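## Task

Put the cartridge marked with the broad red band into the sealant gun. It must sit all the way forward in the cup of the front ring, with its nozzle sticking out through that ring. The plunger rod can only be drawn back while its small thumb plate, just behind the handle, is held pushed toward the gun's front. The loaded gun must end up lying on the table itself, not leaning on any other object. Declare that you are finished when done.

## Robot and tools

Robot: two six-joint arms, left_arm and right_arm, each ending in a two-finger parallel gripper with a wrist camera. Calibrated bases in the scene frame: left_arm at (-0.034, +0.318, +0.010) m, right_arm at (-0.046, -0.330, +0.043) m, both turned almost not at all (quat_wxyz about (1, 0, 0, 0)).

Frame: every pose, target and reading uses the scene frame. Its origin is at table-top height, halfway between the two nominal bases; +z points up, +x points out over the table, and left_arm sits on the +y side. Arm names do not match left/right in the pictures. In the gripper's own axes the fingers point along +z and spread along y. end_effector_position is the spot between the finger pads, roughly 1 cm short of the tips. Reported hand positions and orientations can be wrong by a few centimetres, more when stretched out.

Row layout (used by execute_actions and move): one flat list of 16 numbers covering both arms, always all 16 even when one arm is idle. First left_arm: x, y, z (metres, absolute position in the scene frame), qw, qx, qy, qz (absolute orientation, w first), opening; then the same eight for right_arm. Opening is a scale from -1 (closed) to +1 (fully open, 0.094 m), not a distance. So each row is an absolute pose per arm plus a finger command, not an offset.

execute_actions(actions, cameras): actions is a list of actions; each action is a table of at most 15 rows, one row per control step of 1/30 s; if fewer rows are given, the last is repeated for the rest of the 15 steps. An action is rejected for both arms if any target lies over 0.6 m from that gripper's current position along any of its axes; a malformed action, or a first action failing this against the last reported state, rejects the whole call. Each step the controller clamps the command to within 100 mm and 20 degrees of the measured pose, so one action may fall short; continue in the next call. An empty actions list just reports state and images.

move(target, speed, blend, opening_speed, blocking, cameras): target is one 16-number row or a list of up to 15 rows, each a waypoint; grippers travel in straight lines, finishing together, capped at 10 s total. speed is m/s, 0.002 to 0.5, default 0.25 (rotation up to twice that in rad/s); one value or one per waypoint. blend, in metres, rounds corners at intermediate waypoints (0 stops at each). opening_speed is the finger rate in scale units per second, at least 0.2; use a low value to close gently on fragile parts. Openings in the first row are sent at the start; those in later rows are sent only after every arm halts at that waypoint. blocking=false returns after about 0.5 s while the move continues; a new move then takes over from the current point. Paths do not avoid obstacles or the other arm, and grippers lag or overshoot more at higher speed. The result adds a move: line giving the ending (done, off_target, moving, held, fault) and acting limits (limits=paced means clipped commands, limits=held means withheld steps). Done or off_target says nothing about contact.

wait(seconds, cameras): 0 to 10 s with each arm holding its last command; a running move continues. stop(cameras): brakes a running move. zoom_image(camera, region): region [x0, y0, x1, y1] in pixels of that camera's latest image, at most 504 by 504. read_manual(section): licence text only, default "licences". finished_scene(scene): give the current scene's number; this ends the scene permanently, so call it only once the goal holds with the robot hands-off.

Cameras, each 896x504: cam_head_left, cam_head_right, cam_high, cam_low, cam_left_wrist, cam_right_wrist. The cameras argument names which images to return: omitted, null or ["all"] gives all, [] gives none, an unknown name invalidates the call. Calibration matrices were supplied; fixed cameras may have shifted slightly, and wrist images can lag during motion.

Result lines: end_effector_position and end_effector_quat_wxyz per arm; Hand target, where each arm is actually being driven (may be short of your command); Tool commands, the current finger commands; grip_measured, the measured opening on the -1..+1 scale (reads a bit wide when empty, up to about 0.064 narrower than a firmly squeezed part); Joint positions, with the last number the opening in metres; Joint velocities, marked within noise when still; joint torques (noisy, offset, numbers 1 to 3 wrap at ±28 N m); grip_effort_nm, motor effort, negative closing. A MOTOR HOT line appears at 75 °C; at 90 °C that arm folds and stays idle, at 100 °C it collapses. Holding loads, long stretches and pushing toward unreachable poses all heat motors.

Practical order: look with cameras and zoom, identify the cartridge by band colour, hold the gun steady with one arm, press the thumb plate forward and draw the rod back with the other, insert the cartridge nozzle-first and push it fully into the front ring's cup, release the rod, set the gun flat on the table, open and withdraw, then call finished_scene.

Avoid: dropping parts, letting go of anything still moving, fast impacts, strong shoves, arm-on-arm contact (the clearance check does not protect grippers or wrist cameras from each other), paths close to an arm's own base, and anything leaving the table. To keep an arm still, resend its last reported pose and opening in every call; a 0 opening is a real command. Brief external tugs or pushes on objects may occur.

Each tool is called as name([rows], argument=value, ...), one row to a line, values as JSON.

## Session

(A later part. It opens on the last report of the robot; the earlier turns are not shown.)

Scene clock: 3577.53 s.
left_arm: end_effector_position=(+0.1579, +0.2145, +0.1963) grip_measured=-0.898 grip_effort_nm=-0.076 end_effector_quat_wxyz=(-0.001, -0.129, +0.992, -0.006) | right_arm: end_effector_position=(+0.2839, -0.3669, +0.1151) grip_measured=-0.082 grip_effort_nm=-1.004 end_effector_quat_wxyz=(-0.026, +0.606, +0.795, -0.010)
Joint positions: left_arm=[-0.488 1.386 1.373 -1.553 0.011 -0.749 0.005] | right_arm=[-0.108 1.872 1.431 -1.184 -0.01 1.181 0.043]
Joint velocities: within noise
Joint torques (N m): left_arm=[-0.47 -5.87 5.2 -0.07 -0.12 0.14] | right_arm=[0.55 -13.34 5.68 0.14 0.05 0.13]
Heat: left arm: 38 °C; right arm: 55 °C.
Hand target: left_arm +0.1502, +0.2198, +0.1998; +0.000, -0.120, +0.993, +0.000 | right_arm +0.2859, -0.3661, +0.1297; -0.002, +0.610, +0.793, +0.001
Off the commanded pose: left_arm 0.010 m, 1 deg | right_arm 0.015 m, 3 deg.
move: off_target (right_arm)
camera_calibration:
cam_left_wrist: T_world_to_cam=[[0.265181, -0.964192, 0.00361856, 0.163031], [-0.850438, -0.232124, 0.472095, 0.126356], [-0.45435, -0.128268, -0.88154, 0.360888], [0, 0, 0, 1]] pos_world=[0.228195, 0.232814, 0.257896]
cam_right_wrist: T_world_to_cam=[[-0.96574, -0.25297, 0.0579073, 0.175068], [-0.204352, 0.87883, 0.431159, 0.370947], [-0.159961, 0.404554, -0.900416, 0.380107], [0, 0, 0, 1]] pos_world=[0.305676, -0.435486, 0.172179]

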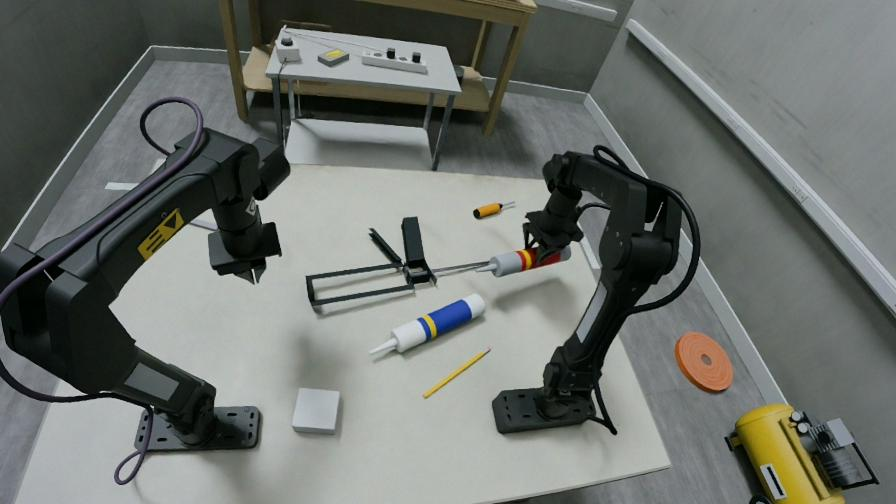

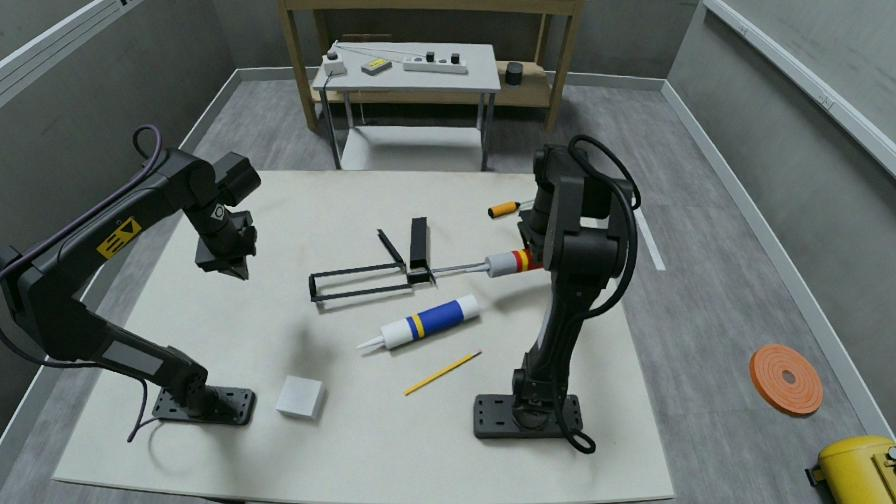

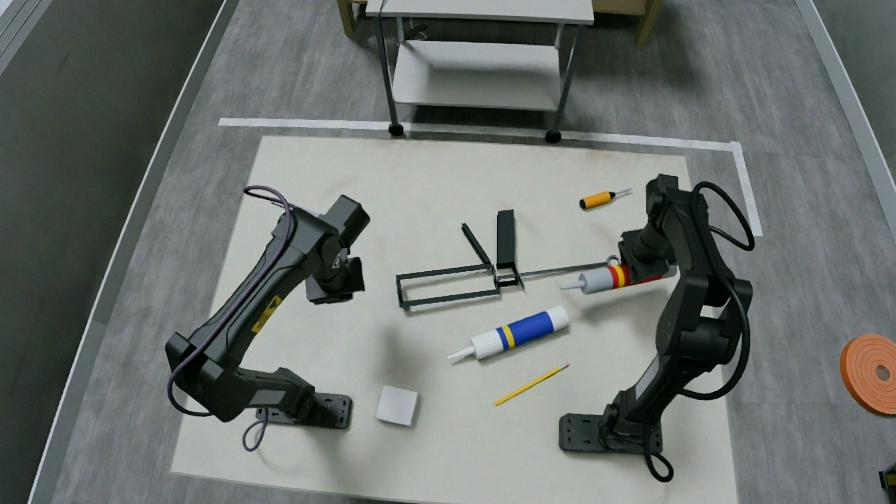

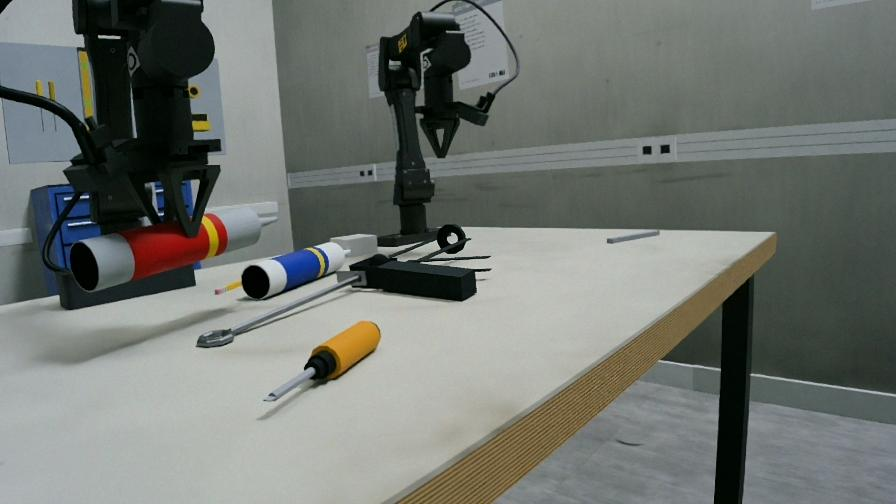

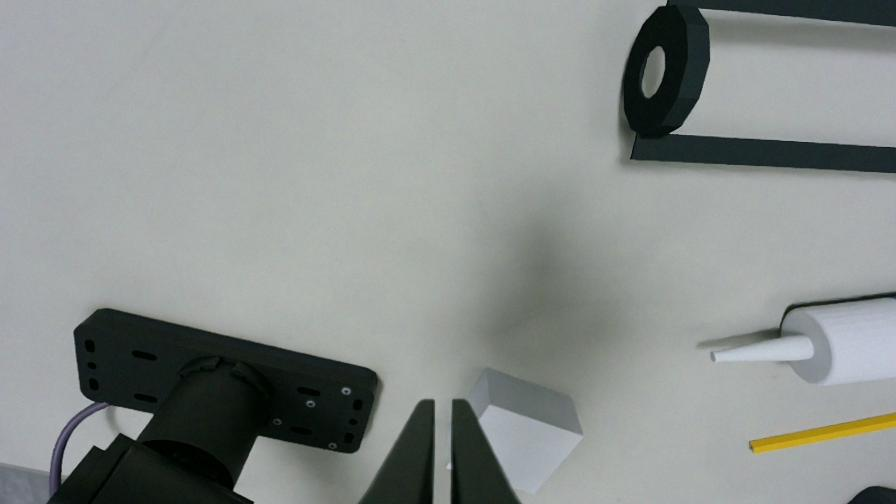

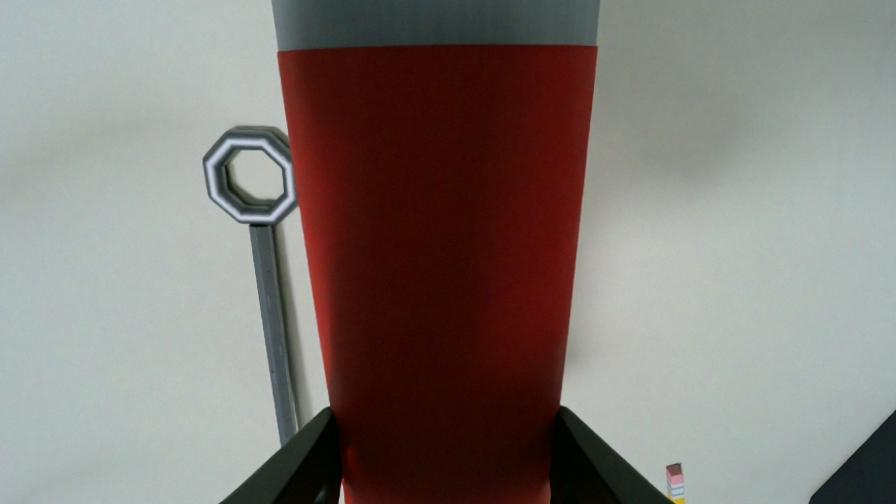

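move([
  [0.15,0.22,0.20,0,-0.1201,0.9928,0,-0.9,0.281,-0.370,0.070,0.0,0.6157,0.788,0.0,-0.25],
], speed=0.1, cameras=["cam_low","cam_head_right","cam_high"])

Scene clock: 3596.40 s.
left_arm: end_effector_position=(+0.1579, +0.2145, +0.1963) grip_measured=-0.898 grip_effort_nm=-0.085 end_effector_quat_wxyz=(-0.001, -0.129, +0.992, -0.006) | right_arm: end_effector_position=(+0.2784, -0.3662, +0.0686) grip_measured=-0.082 grip_effort_nm=-1.013 end_effector_quat_wxyz=(-0.009, +0.607, +0.795, +0.000)
Joint positions: left_arm=[-0.488 1.386 1.373 -1.553 0.011 -0.749 0.005] | right_arm=[-0.108 1.868 1.233 -0.951 -0.01 1.184 0.043]
Joint velocities: within noise
Joint torques (N m): left_arm=[-0.44 -5.76 5.19 -0.08 -0.1 0.19] | right_arm=[-0.46 -9.32 5.7 0.29 0.07 0.13]
Heat: left arm: 38 °C; right arm: 56 °C.
Hand target: left_arm +0.1502, +0.2198, +0.1998; +0.000, -0.120, +0.993, +0.000 | right_arm +0.2806, -0.3699, +0.0702; +0.001, +0.615, +0.788, +0.000
Off the commanded pose: left_arm 0.010 m, 1 deg | right_arm 0.005 m, 2 deg.
move: done
Images, in order (width x height): cam_head_right 896x504, cam_high 896x504, cam_low 896x504.

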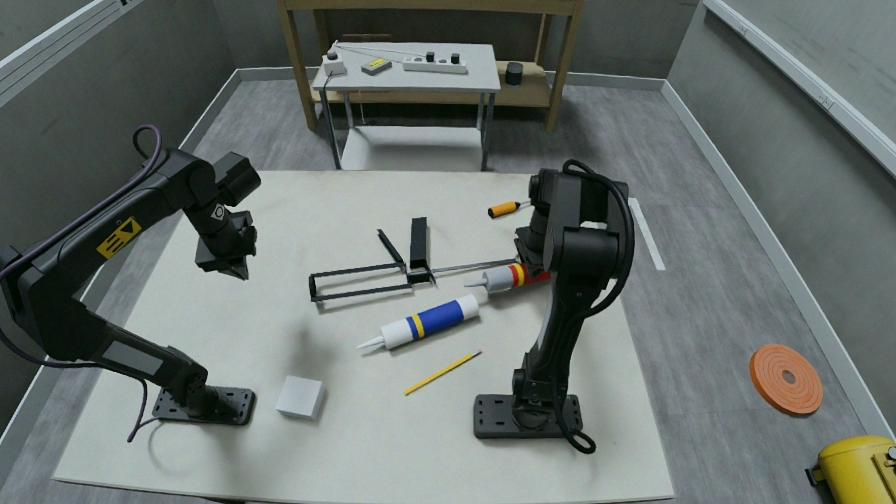

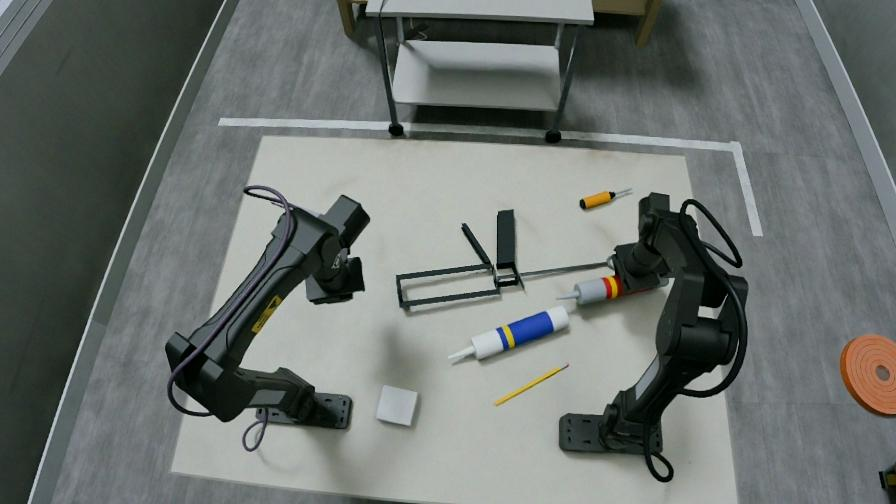

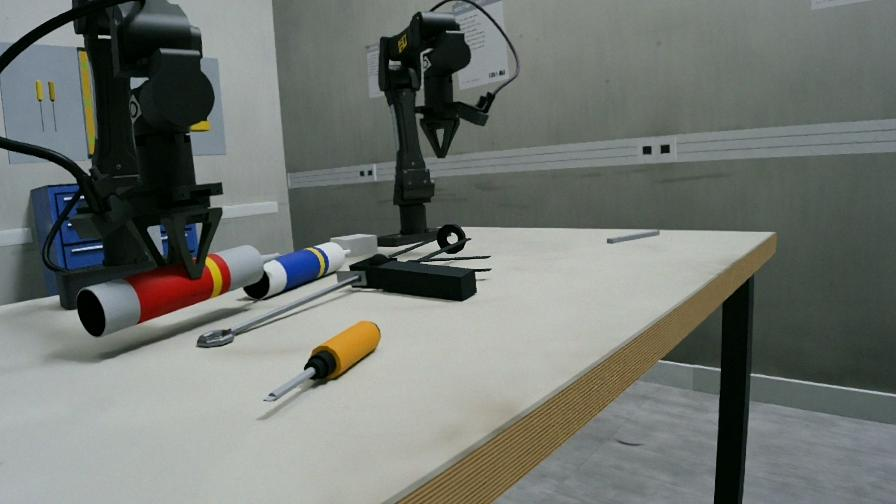

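move([
  [0.15,0.22,0.20,0,-0.1201,0.9928,0,-0.9,0.283,-0.370,0.036,0.0,0.6157,0.788,0.0,-0.25],
], speed=0.05, cameras=["cam_low","cam_right_wrist"])

Scene clock: 3606.30 s.
left_arm: end_effector_position=(+0.1579, +0.2145, +0.1963) grip_measured=-0.898 grip_effort_nm=-0.081 end_effector_quat_wxyz=(-0.001, -0.129, +0.992, -0.006) | right_arm: end_effector_position=(+0.2786, -0.3663, +0.0407) grip_measured=-0.083 grip_effort_nm=-1.009 end_effector_quat_wxyz=(-0.011, +0.611, +0.792, -0.001)
Joint positions: left_arm=[-0.488 1.386 1.373 -1.553 0.011 -0.749 0.005] | right_arm=[-0.108 1.918 1.179 -0.851 -0.01 1.193 0.043]
Joint velocities: within noise
Joint torques (N m): left_arm=[-0.28 -5.85 5.12 -0.07 -0.13 0.14] | right_arm=[-0.39 -8.32 4.89 0.55 0.07 0.12]
Heat: left arm: 37 °C; right arm: 52 °C.
Hand target: left_arm +0.1502, +0.2198, +0.1998; +0.000, -0.120, +0.993, +0.000 | right_arm +0.2826, -0.3699, +0.0361; -0.001, +0.618, +0.786, +0.000
Off the commanded pose: left_arm 0.010 m, 1 deg | right_arm 0.007 m, 1 deg.
move: done
camera_calibration:
cam_right_wrist: T_world_to_cam=[[-0.970219, -0.240902, 0.0253282, 0.181379], [-0.208376, 0.88336, 0.419827, 0.404629], [-0.123511, 0.402047, -0.90725, 0.301154], [0, 0, 0, 1]] pos_world=[0.297488, -0.434816, 0.0987539]
Images, in order (width x height): cam_low 896x504, cam_right_wrist 896x504.

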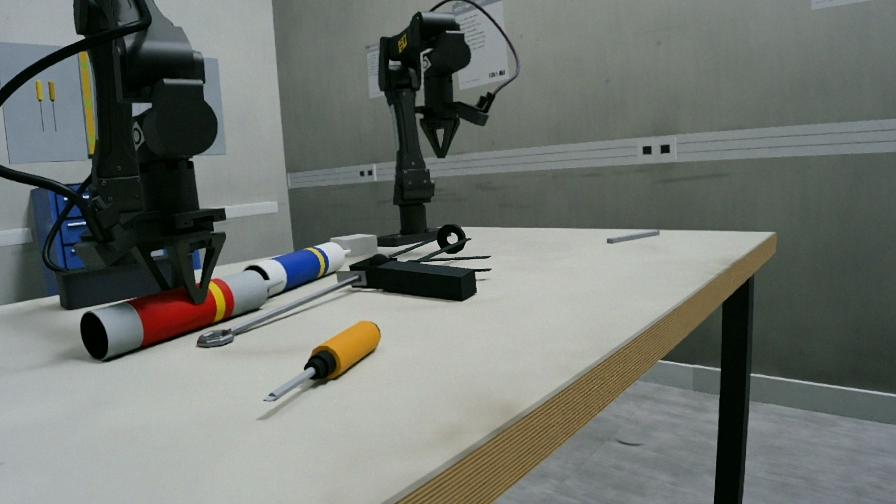

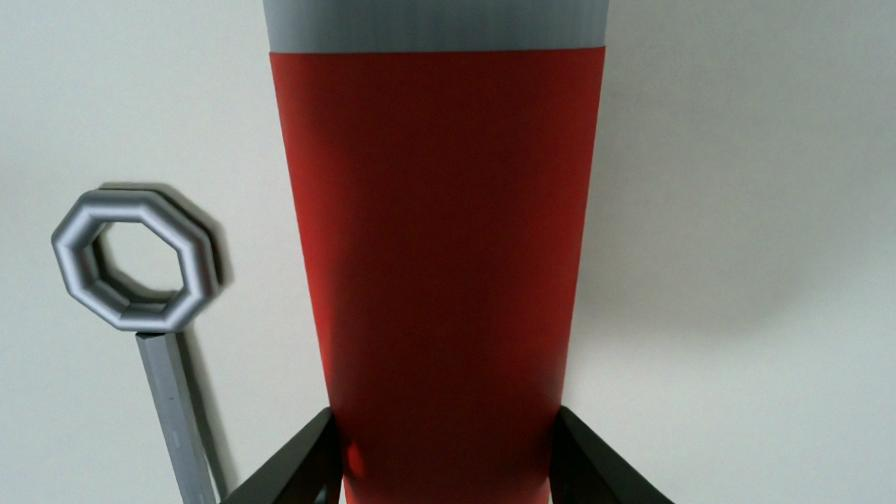

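move([
  [0.15,0.22,0.20,0,-0.1201,0.9928,0,-0.9,0.283,-0.370,0.040,0.0,0.6157,0.788,0.0,0.3],
  [0.15,0.22,0.20,0,-0.1201,0.9928,0,-0.9,0.281,-0.370,0.120,0.0,0.6157,0.788,0.0,0.3],
], speed=0.08, opening_speed=1.5, cameras=["cam_low","cam_right_wrist"])

Scene clock: 3628.57 s.
left_arm: end_effector_position=(+0.1579, +0.2145, +0.1963) grip_measured=-0.898 grip_effort_nm=-0.076 end_effector_quat_wxyz=(-0.001, -0.129, +0.992, -0.006) | right_arm: end_effector_position=(+0.2785, -0.3663, +0.1062) grip_measured=+0.298 grip_effort_nm=0.139 end_effector_quat_wxyz=(-0.015, +0.611, +0.791, -0.003)
Joint positions: left_arm=[-0.488 1.386 1.373 -1.553 0.011 -0.749 0.005] | right_arm=[-0.108 1.836 1.348 -1.112 -0.01 1.195 0.061]
Joint velocities: within noise
Joint torques (N m): left_arm=[-0.61 -5.85 5.07 -0.05 -0.09 0.13] | right_arm=[-0.44 -10.67 8.28 -0.05 0.07 0.05]
Heat: left arm: 37 °C; right arm: 49 °C.
Hand target: left_arm +0.1502, +0.2198, +0.1998; +0.000, -0.120, +0.993, +0.000 | right_arm +0.2820, -0.3700, +0.1197; +0.000, +0.616, +0.788, +0.000
Off the commanded pose: left_arm 0.010 m, 1 deg | right_arm 0.014 m, 2 deg.
move: off_target (right_arm)
camera_calibration:
cam_right_wrist: T_world_to_cam=[[-0.970316, -0.239446, 0.0339535, 0.179308], [-0.203164, 0.883222, 0.422661, 0.375276], [-0.131193, 0.403217, -0.905651, 0.36304], [0, 0, 0, 1]] pos_world=[0.297857, -0.434901, 0.164085]
Images, in order (width x height): cam_low 896x504, cam_right_wrist 896x504.

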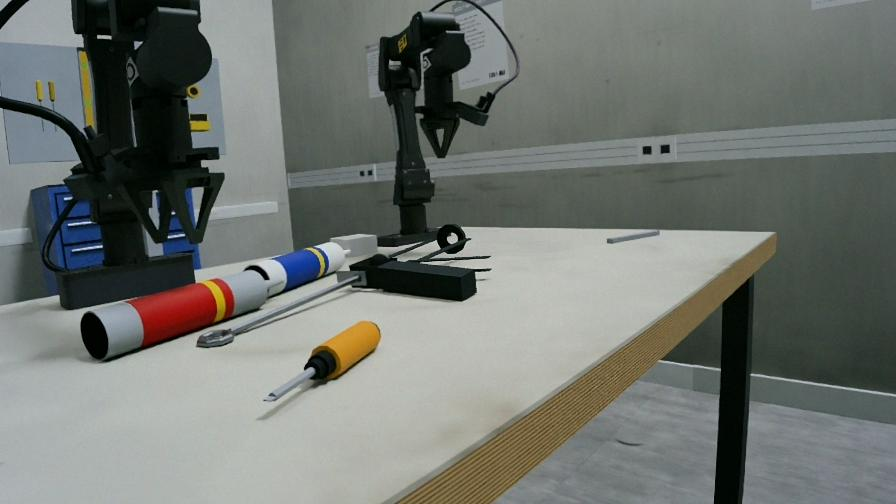

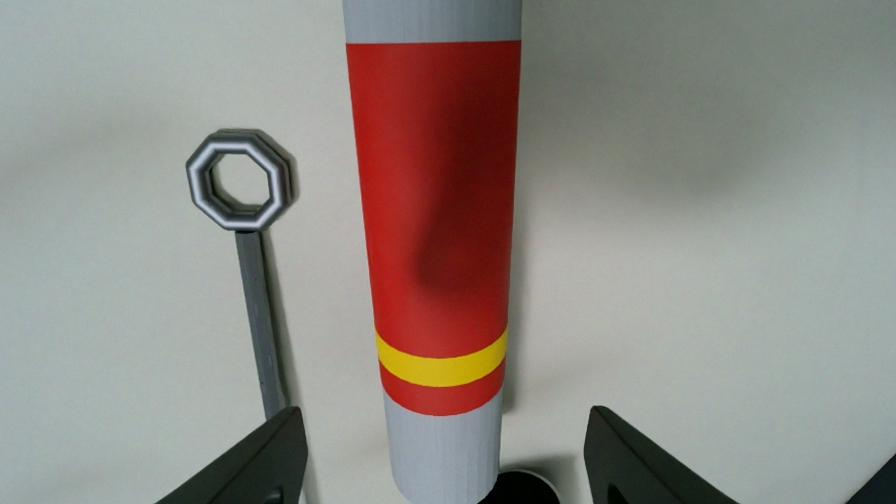

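move([
  [0.15,0.22,0.20,0,-0.1201,0.9928,0,-0.9,0.281,-0.370,0.15,0.0,0.2588,0.9659,0.0,0.3],
  [0.15,0.22,0.20,0,-0.1201,0.9928,0,-0.9,0.281,-0.370,0.15,0.0,-0.1305,0.9914,0.0,0.3],
  [0.15,0.22,0.20,0,-0.1201,0.9928,0,-0.9,0.281,-0.370,0.15,0.0,-0.5,0.866,0.0,0.3],
  [0.15,0.22,0.20,0,-0.1201,0.9928,0,-0.9,0.281,-0.370,0.13,0.0,-0.7912,0.6115,0.0,0.3],
], speed=0.5, blend=0.02, cameras=["cam_low","cam_right_wrist"])

Scene clock: 3646.00 s.
left_arm: end_effector_position=(+0.1579, +0.2145, +0.1963) grip_measured=-0.898 grip_effort_nm=-0.076 end_effector_quat_wxyz=(-0.001, -0.129, +0.992, -0.006) | right_arm: end_effector_position=(+0.2826, -0.3709, +0.1285) grip_measured=+0.298 grip_effort_nm=0.125 end_effector_quat_wxyz=(+0.008, +0.788, -0.616, -0.001)
Joint positions: left_arm=[-0.488 1.386 1.373 -1.553 0.011 -0.749 0.005] | right_arm=[-0.108 1.819 1.417 -1.18 0.013 -1.935 0.061]
Joint velocities: within noise
Joint torques (N m): left_arm=[-0.47 -5.82 5.15 -0.06 -0.11 0.17] | right_arm=[-0.43 -9.88 5.05 0.27 -0.06 -0.18]
Heat: left arm: 37 °C; right arm: 49 °C.
Hand target: left_arm +0.1502, +0.2198, +0.1998; +0.000, -0.120, +0.993, +0.000 | right_arm +0.2811, -0.3713, +0.1298; +0.003, +0.791, -0.612, +0.002
Off the commanded pose: left_arm 0.010 m, 1 deg | right_arm 0.002 m, 1 deg.
move: done
camera_calibration:
cam_right_wrist: T_world_to_cam=[[0.973778, 0.227467, -0.00403196, -0.189965], [0.208722, -0.8862, 0.413623, -0.400722], [0.0905123, -0.403618, -0.910439, 0.0243061], [0, 0, 0, 1]] pos_world=[0.266423, -0.302099, 0.187111]
Images, in order (width x height): cam_low 896x504, cam_right_wrist 896x504.

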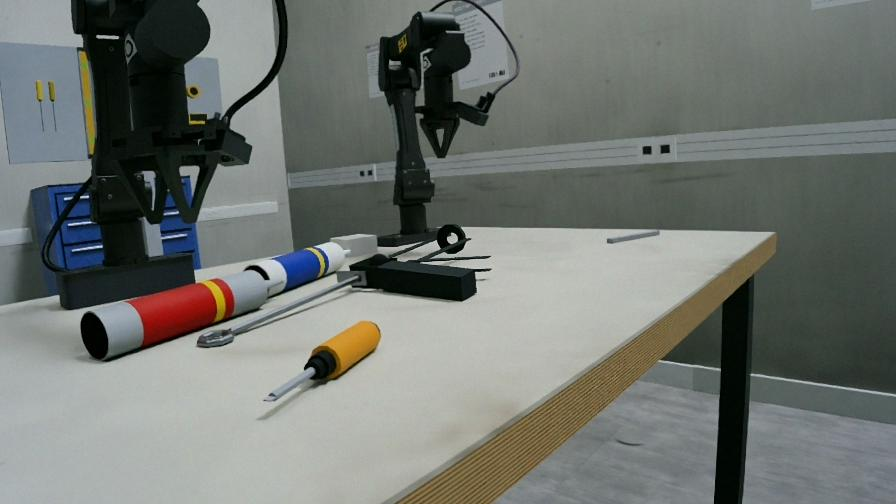

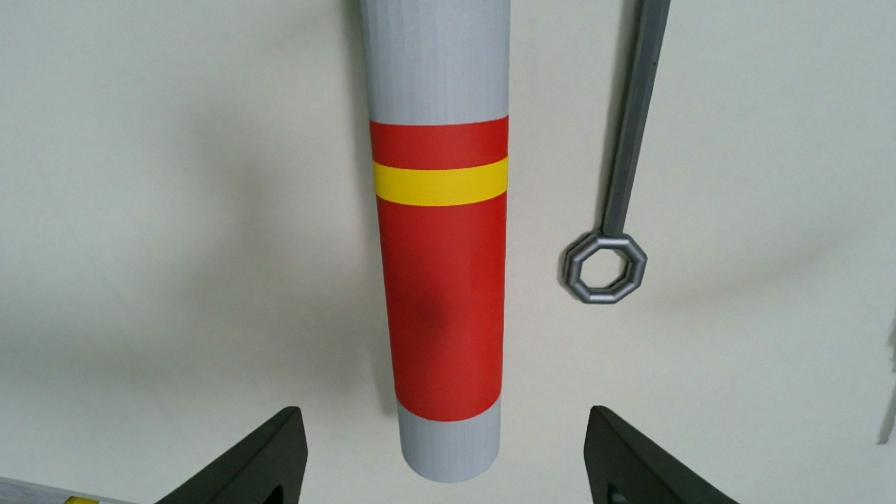

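move([
  [0.15,0.22,0.20,0,-0.1201,0.9928,0,-0.9,0.279,-0.3625,0.07,0.0,-0.7949,0.6067,0.0,0.3],
  [0.15,0.22,0.20,0,-0.1201,0.9928,0,-0.9,0.279,-0.3625,0.032,0.0,-0.7949,0.6067,0.0,0.3],
], speed=0.1, blend=0.01, cameras=["cam_low","cam_right_wrist"])

Scene clock: 3669.90 s.
left_arm: end_effector_position=(+0.1579, +0.2145, +0.1963) grip_measured=-0.898 grip_effort_nm=-0.081 end_effector_quat_wxyz=(-0.001, -0.129, +0.992, -0.006) | right_arm: end_effector_position=(+0.2804, -0.3701, +0.0387) grip_measured=+0.298 grip_effort_nm=0.129 end_effector_quat_wxyz=(+0.002, +0.789, -0.614, +0.009)
Joint positions: left_arm=[-0.488 1.386 1.373 -1.553 0.011 -0.749 0.005] | right_arm=[-0.107 1.902 1.147 -0.802 0.013 -1.938 0.061]
Joint velocities: within noise
Joint torques (N m): left_arm=[-0.34 -5.97 5.19 -0.06 -0.08 0.15] | right_arm=[0.62 -7.9 4.72 0.32 -0.11 -0.09]
Heat: left arm: 36 °C; right arm: 48 °C.
Hand target: left_arm +0.1502, +0.2198, +0.1998; +0.000, -0.120, +0.993, +0.000 | right_arm +0.2775, -0.3651, +0.0326; +0.000, +0.793, -0.609, +0.000
Off the commanded pose: left_arm 0.010 m, 1 deg | right_arm 0.010 m, 2 deg.
move: done
camera_calibration:
cam_right_wrist: T_world_to_cam=[[0.972539, 0.231967, 0.0189653, -0.187223], [0.202641, -0.884025, 0.421232, -0.360229], [0.114478, -0.405821, -0.906755, -0.0645763], [0, 0, 0, 1]] pos_world=[0.262471, -0.301228, 0.0967357]
Images, in order (width x height): cam_low 896x504, cam_right_wrist 896x504.

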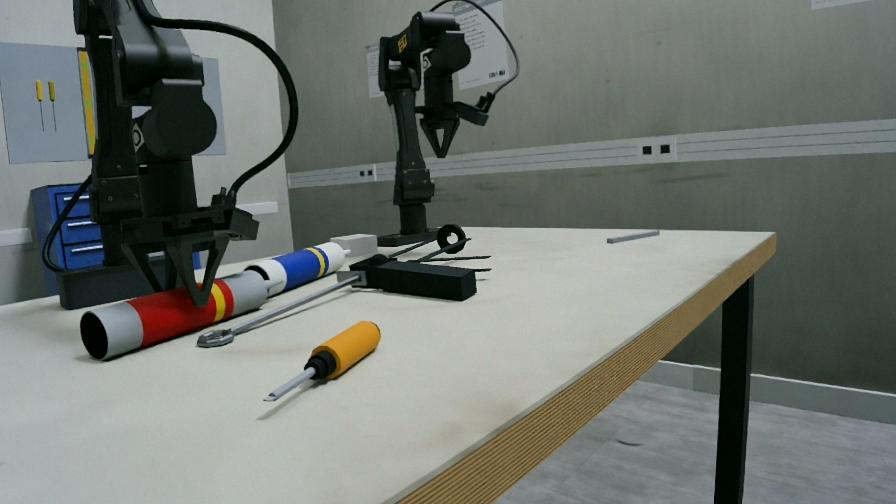

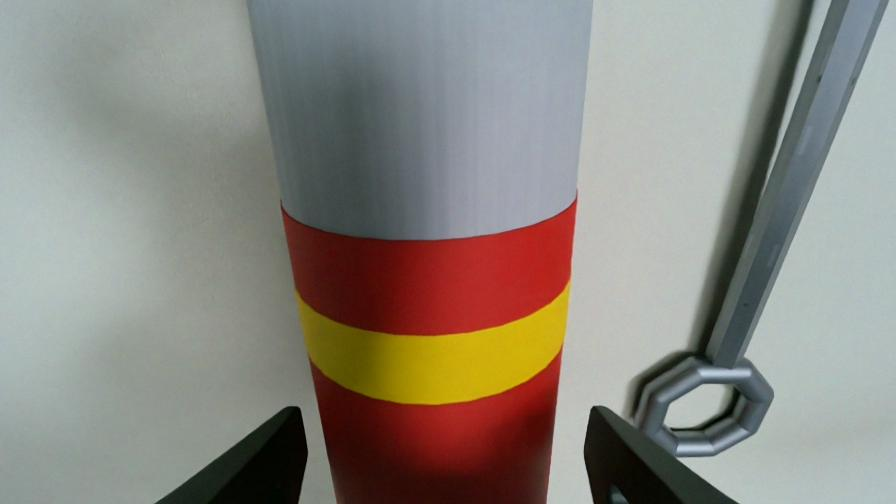

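move([
  [0.15,0.22,0.20,0,-0.1201,0.9928,0,-0.9,0.276,-0.365,0.034,0.0,-0.7949,0.6067,0.0,-0.25],
], speed=0.1, opening_speed=0.5, cameras=["cam_right_wrist"])

Scene clock: 3681.97 s.
left_arm: end_effector_position=(+0.1579, +0.2145, +0.1963) grip_measured=-0.898 grip_effort_nm=-0.076 end_effector_quat_wxyz=(-0.001, -0.129, +0.992, -0.006) | right_arm: end_effector_position=(+0.2804, -0.3701, +0.0387) grip_measured=-0.040 grip_effort_nm=-1.004 end_effector_quat_wxyz=(+0.002, +0.789, -0.614, +0.009)
Joint positions: left_arm=[-0.488 1.386 1.373 -1.553 0.011 -0.749 0.005] | right_arm=[-0.107 1.902 1.147 -0.802 0.013 -1.939 0.045]
Joint velocities: within noise
Joint torques (N m): left_arm=[-0.36 -5.75 5.18 -0.11 -0.11 0.16] | right_arm=[0.54 -8.53 4.4 0.26 -0.12 -0.15]
Heat: left arm: 36 °C; right arm: 47 °C.
Hand target: left_arm +0.1502, +0.2198, +0.1998; +0.000, -0.120, +0.993, +0.000 | right_arm +0.2757, -0.3651, +0.0342; +0.000, +0.795, -0.606, +0.000
Off the commanded pose: left_arm 0.010 m, 1 deg | right_arm 0.008 m, 2 deg.
move: done
camera_calibration:
cam_right_wrist: T_world_to_cam=[[0.972182, 0.233459, 0.0189385, -0.18657], [0.204006, -0.883705, 0.421244, -0.360494], [0.115079, -0.405662, -0.90675, -0.0646864], [0, 0, 0, 1]] pos_world=[0.262367, -0.301255, 0.0967348]
Images, in order (width x height): cam_right_wrist 896x504.

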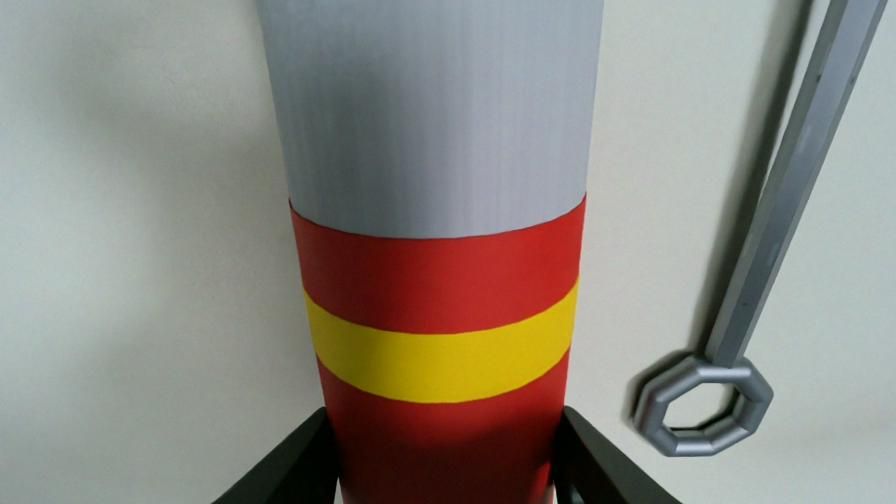

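move([
  [0.15,0.22,0.20,0,-0.1201,0.9928,0,-0.9,0.279,-0.368,0.15,-0.02,-0.789,0.614,0.0,-0.25],
  [0.15,0.22,0.20,0,-0.1201,0.9928,0,-0.9,0.275,-0.200,0.16,-0.0590,-0.7844,0.6129,-0.0755,-0.25],
  [0.15,0.22,0.20,0,-0.1201,0.9928,0,-0.9,0.274,-0.060,0.135,-0.0590,-0.7844,0.6129,-0.0755,-0.25],
], speed=[0.1,0.2,0.2], blend=0.02)

Scene clock: 3753.23 s.
left_arm: end_effector_position=(+0.1579, +0.2145, +0.1963) grip_measured=-0.898 grip_effort_nm=-0.076 end_effector_quat_wxyz=(-0.001, -0.129, +0.992, -0.006) | right_arm: end_effector_position=(+0.2724, -0.0585, +0.1227) grip_measured=-0.041 grip_effort_nm=-1.009 end_effector_quat_wxyz=(+0.063, +0.792, -0.603, +0.070)
Joint positions: left_arm=[-0.488 1.386 1.373 -1.553 0.011 -0.749 0.005] | right_arm=[0.783 2.276 2.055 -1.456 0.158 -1.062 0.045]
Joint velocities: within noise
Joint torques (N m): left_arm=[-0.36 -5.75 5.19 -0.03 -0.1 0.16] | right_arm=[-0.38 -12.66 9.8 -0.32 0.2 0.13]
Heat: left arm: 35 °C; right arm: 47 °C.
Hand target: left_arm +0.1502, +0.2198, +0.1998; +0.000, -0.120, +0.993, +0.000 | right_arm +0.2776, -0.0594, +0.1336; +0.056, +0.786, -0.611, +0.078
Off the commanded pose: left_arm 0.010 m, 1 deg | right_arm 0.013 m, 2 deg.
move: off_target (right_arm)
camera_calibration:
cam_left_wrist: T_world_to_cam=[[0.265181, -0.964192, 0.00361856, 0.163031], [-0.850438, -0.232124, 0.472095, 0.126356], [-0.45435, -0.128268, -0.88154, 0.360888], [0, 0, 0, 1]] pos_world=[0.228195, 0.232814, 0.257896]
cam_right_wrist: T_world_to_cam=[[0.9672, 0.253994, -0.00321284, -0.247876], [0.210483, -0.794301, 0.569897, -0.133608], [0.142198, -0.551881, -0.82171, 0.112386], [0, 0, 0, 1]] pos_world=[0.251887, 0.018858, 0.167695]

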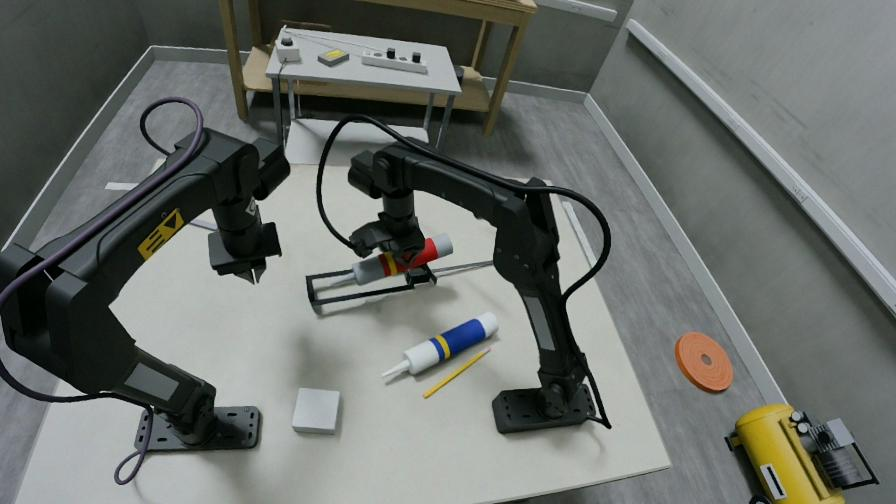

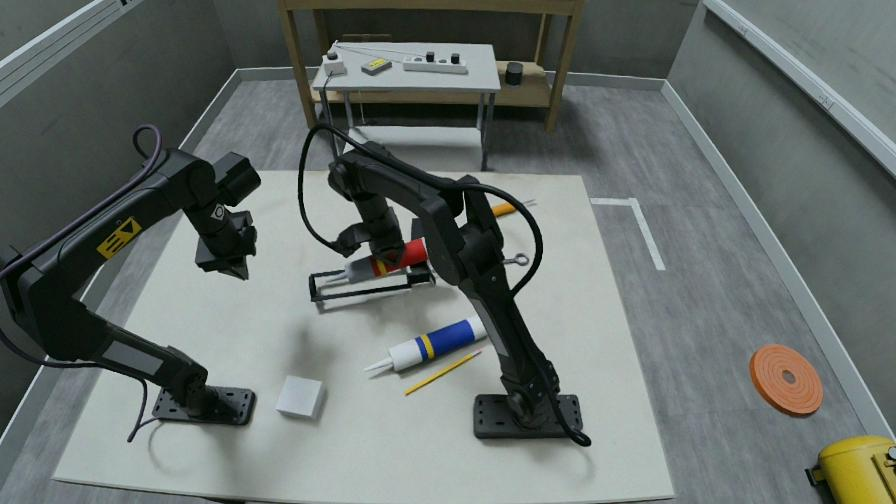

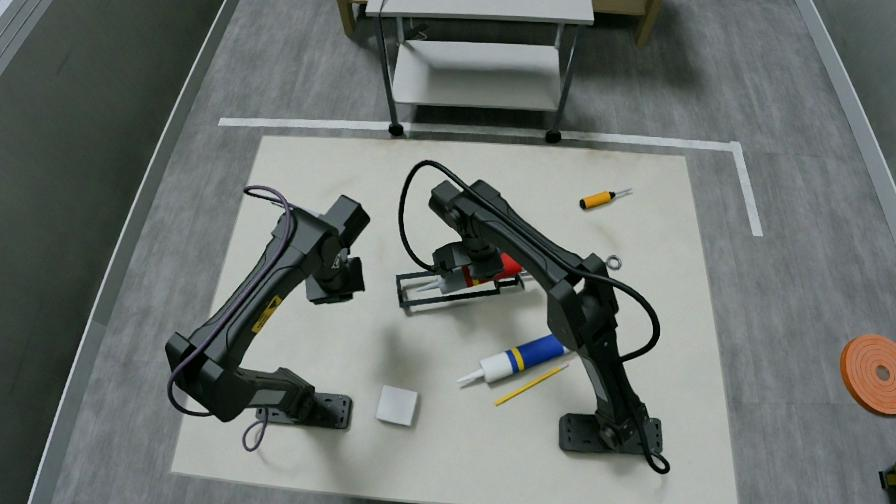

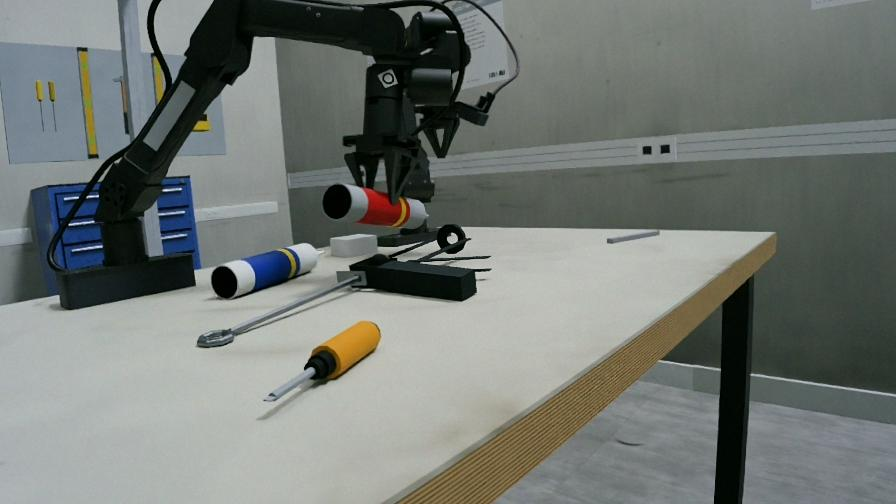

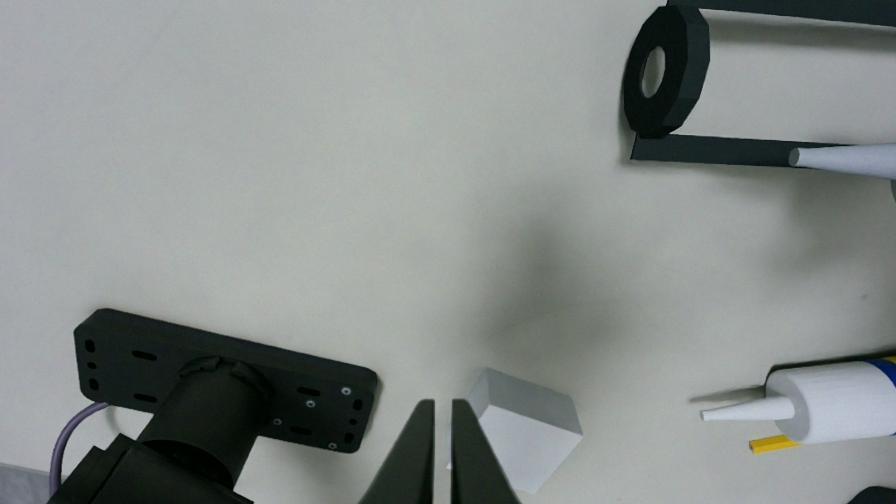

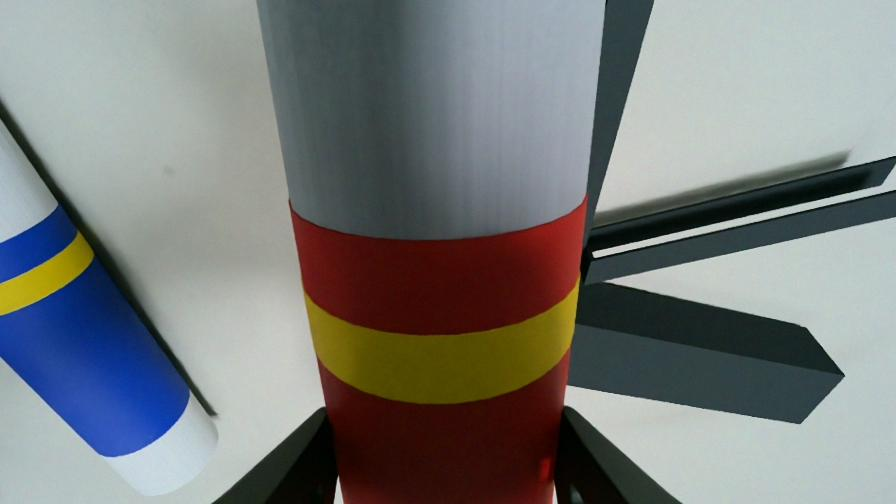

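move([
  [0.15,0.22,0.20,0,-0.1201,0.9928,0,-0.9,0.289,-0.045,0.125,-0.0608,-0.7691,0.6318,-0.0740,-0.25],
], speed=0.12, cameras=["cam_left_wrist","cam_right_wrist"])

Scene clock: 3800.37 s.
left_arm: end_effector_position=(+0.1579, +0.2145, +0.1963) grip_measured=-0.898 grip_effort_nm=-0.081 end_effector_quat_wxyz=(-0.001, -0.129, +0.992, -0.006) | right_arm: end_effector_position=(+0.2865, -0.0448, +0.1145) grip_measured=-0.041 grip_effort_nm=-1.009 end_effector_quat_wxyz=(+0.066, +0.775, -0.624, +0.071)
Joint positions: left_arm=[-0.488 1.386 1.373 -1.553 0.011 -0.749 0.005] | right_arm=[0.783 2.394 2.225 -1.517 0.158 -1.007 0.045]
Joint velocities: within noise
Joint torques (N m): left_arm=[-0.36 -5.91 5.24 -0.06 -0.09 0.13] | right_arm=[-0.28 -13.39 9.68 -0.36 0.1 0.13]
Heat: left arm: 35 °C; right arm: 54 °C.
Hand target: left_arm +0.1502, +0.2198, +0.1998; +0.000, -0.120, +0.993, +0.000 | right_arm +0.2892, -0.0448, +0.1246; +0.060, +0.769, -0.632, +0.074
Off the commanded pose: left_arm 0.010 m, 1 deg | right_arm 0.011 m, 1 deg.
move: off_target (right_arm)
camera_calibration:
cam_left_wrist: T_world_to_cam=[[0.265181, -0.964192, 0.00361856, 0.163031], [-0.850438, -0.232124, 0.472095, 0.126356], [-0.45435, -0.128268, -0.88154, 0.360888], [0, 0, 0, 1]] pos_world=[0.228195, 0.232814, 0.257896]
cam_right_wrist: T_world_to_cam=[[0.979548, 0.201207, -0.000585577, -0.271221], [0.165041, -0.801807, 0.574341, -0.108877], [0.115092, -0.562691, -0.818616, 0.118147], [0, 0, 0, 1]] pos_world=[0.270046, 0.0337538, 0.15909]
Images, in order (width x height): cam_left_wrist 896x504, cam_right_wrist 896x504.

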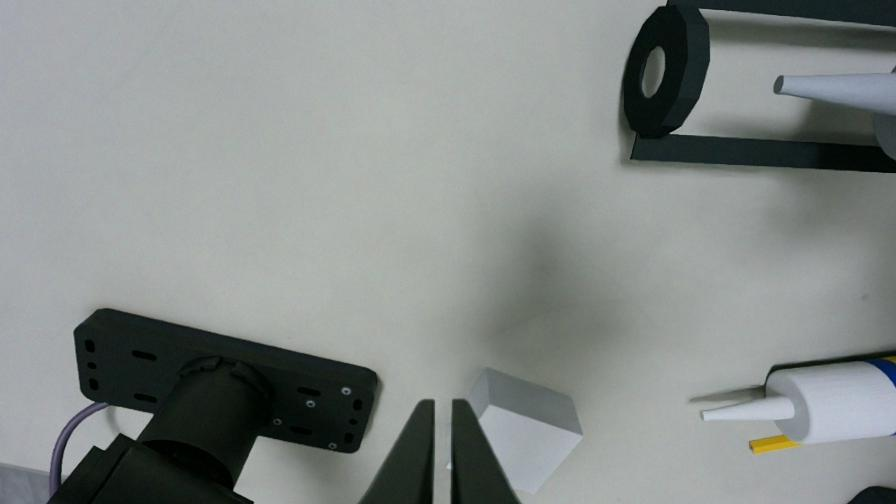

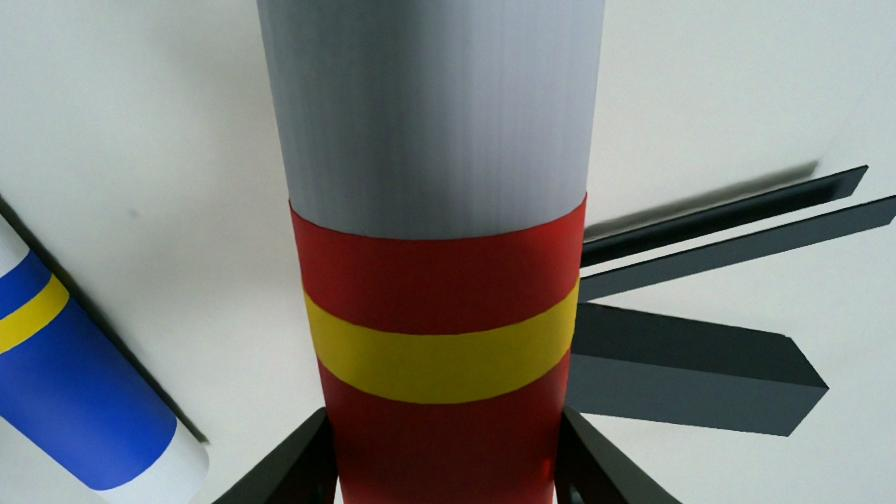

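move([
  [0.15,0.22,0.20,0,-0.1201,0.9928,0,-0.9,0.287,-0.045,0.092,-0.0608,-0.7691,0.6318,-0.0740,-0.25],
], speed=0.08, cameras=["cam_left_wrist","cam_low","cam_head_right"])

Scene clock: 3832.33 s.
left_arm: end_effector_position=(+0.1579, +0.2145, +0.1963) grip_measured=-0.898 grip_effort_nm=-0.076 end_effector_quat_wxyz=(-0.001, -0.129, +0.992, -0.006) | right_arm: end_effector_position=(+0.2866, -0.0448, +0.0859) grip_measured=-0.041 grip_effort_nm=-1.009 end_effector_quat_wxyz=(+0.067, +0.774, -0.626, +0.071)
Joint positions: left_arm=[-0.488 1.386 1.373 -1.553 0.011 -0.749 0.005] | right_arm=[0.783 2.394 2.112 -1.405 0.158 -1.002 0.045]
Joint velocities: within noise
Joint torques (N m): left_arm=[-0.4 -5.76 5.16 -0.05 -0.1 0.13] | right_arm=[-0.01 -14.72 5.78 -0.07 0.1 0.13]
Heat: left arm: 34 °C; right arm: 57 °C.
Hand target: left_arm +0.1502, +0.2198, +0.1998; +0.000, -0.120, +0.993, +0.000 | right_arm +0.2868, -0.0452, +0.0919; +0.061, +0.769, -0.632, +0.074
Off the commanded pose: left_arm 0.010 m, 1 deg | right_arm 0.006 m, 1 deg.
move: done
camera_calibration:
cam_left_wrist: T_world_to_cam=[[0.265181, -0.964192, 0.00361856, 0.163031], [-0.850438, -0.232124, 0.472095, 0.126356], [-0.45435, -0.128268, -0.88154, 0.360888], [0, 0, 0, 1]] pos_world=[0.228195, 0.232814, 0.257896]
Images, in order (width x height): cam_head_right 896x504, cam_low 896x504, cam_left_wrist 896x504.

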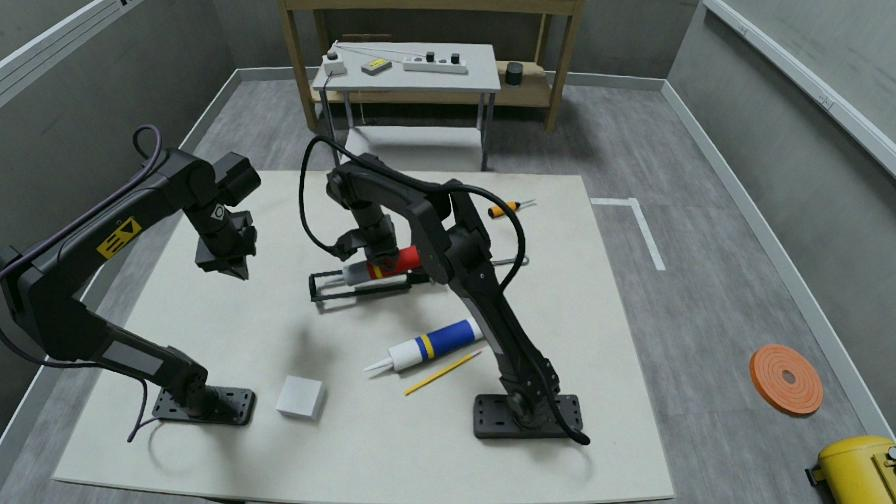

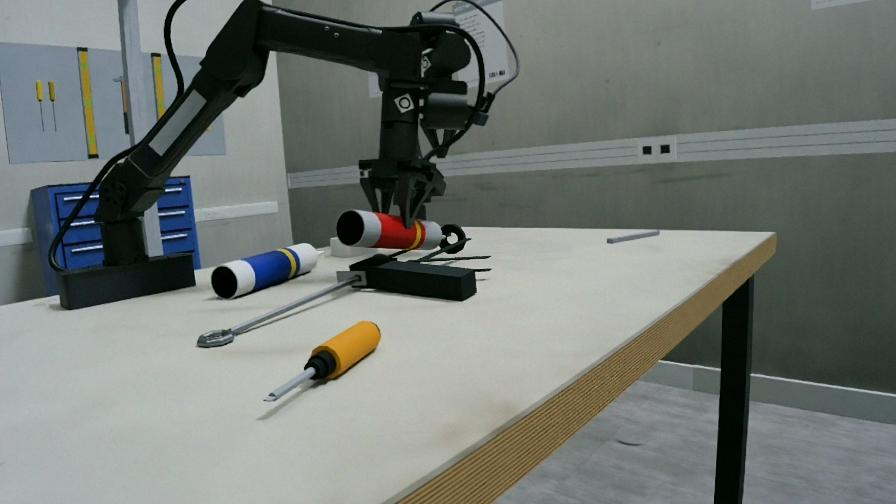

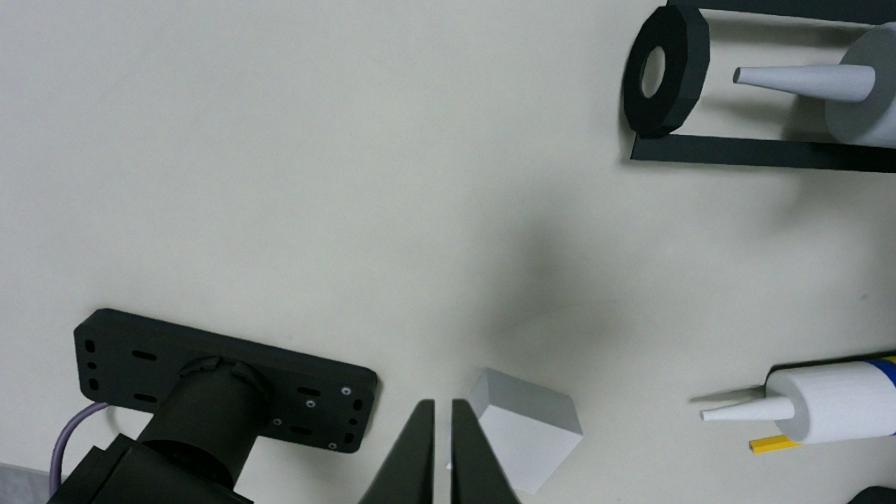

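zoom_image(camera="cam_left_wrist", region=[596, 0, 896, 180])

zoom_image(camera="cam_low", region=[320, 190, 520, 310])

Scaled by 1.680 from the camera's 896x504 image, which has a finer 1280x720 frame.

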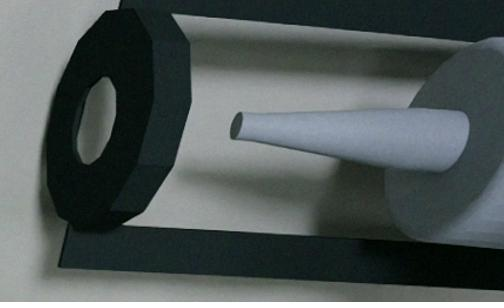

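Scaled by 2.520 from the camera's 896x504 image, which has a finer 1280x720 frame.

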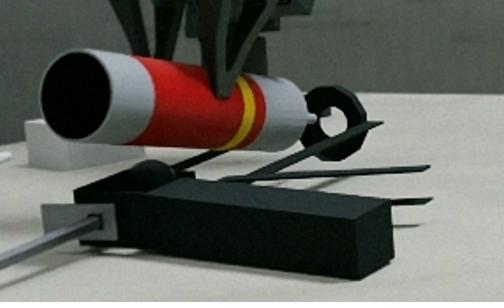

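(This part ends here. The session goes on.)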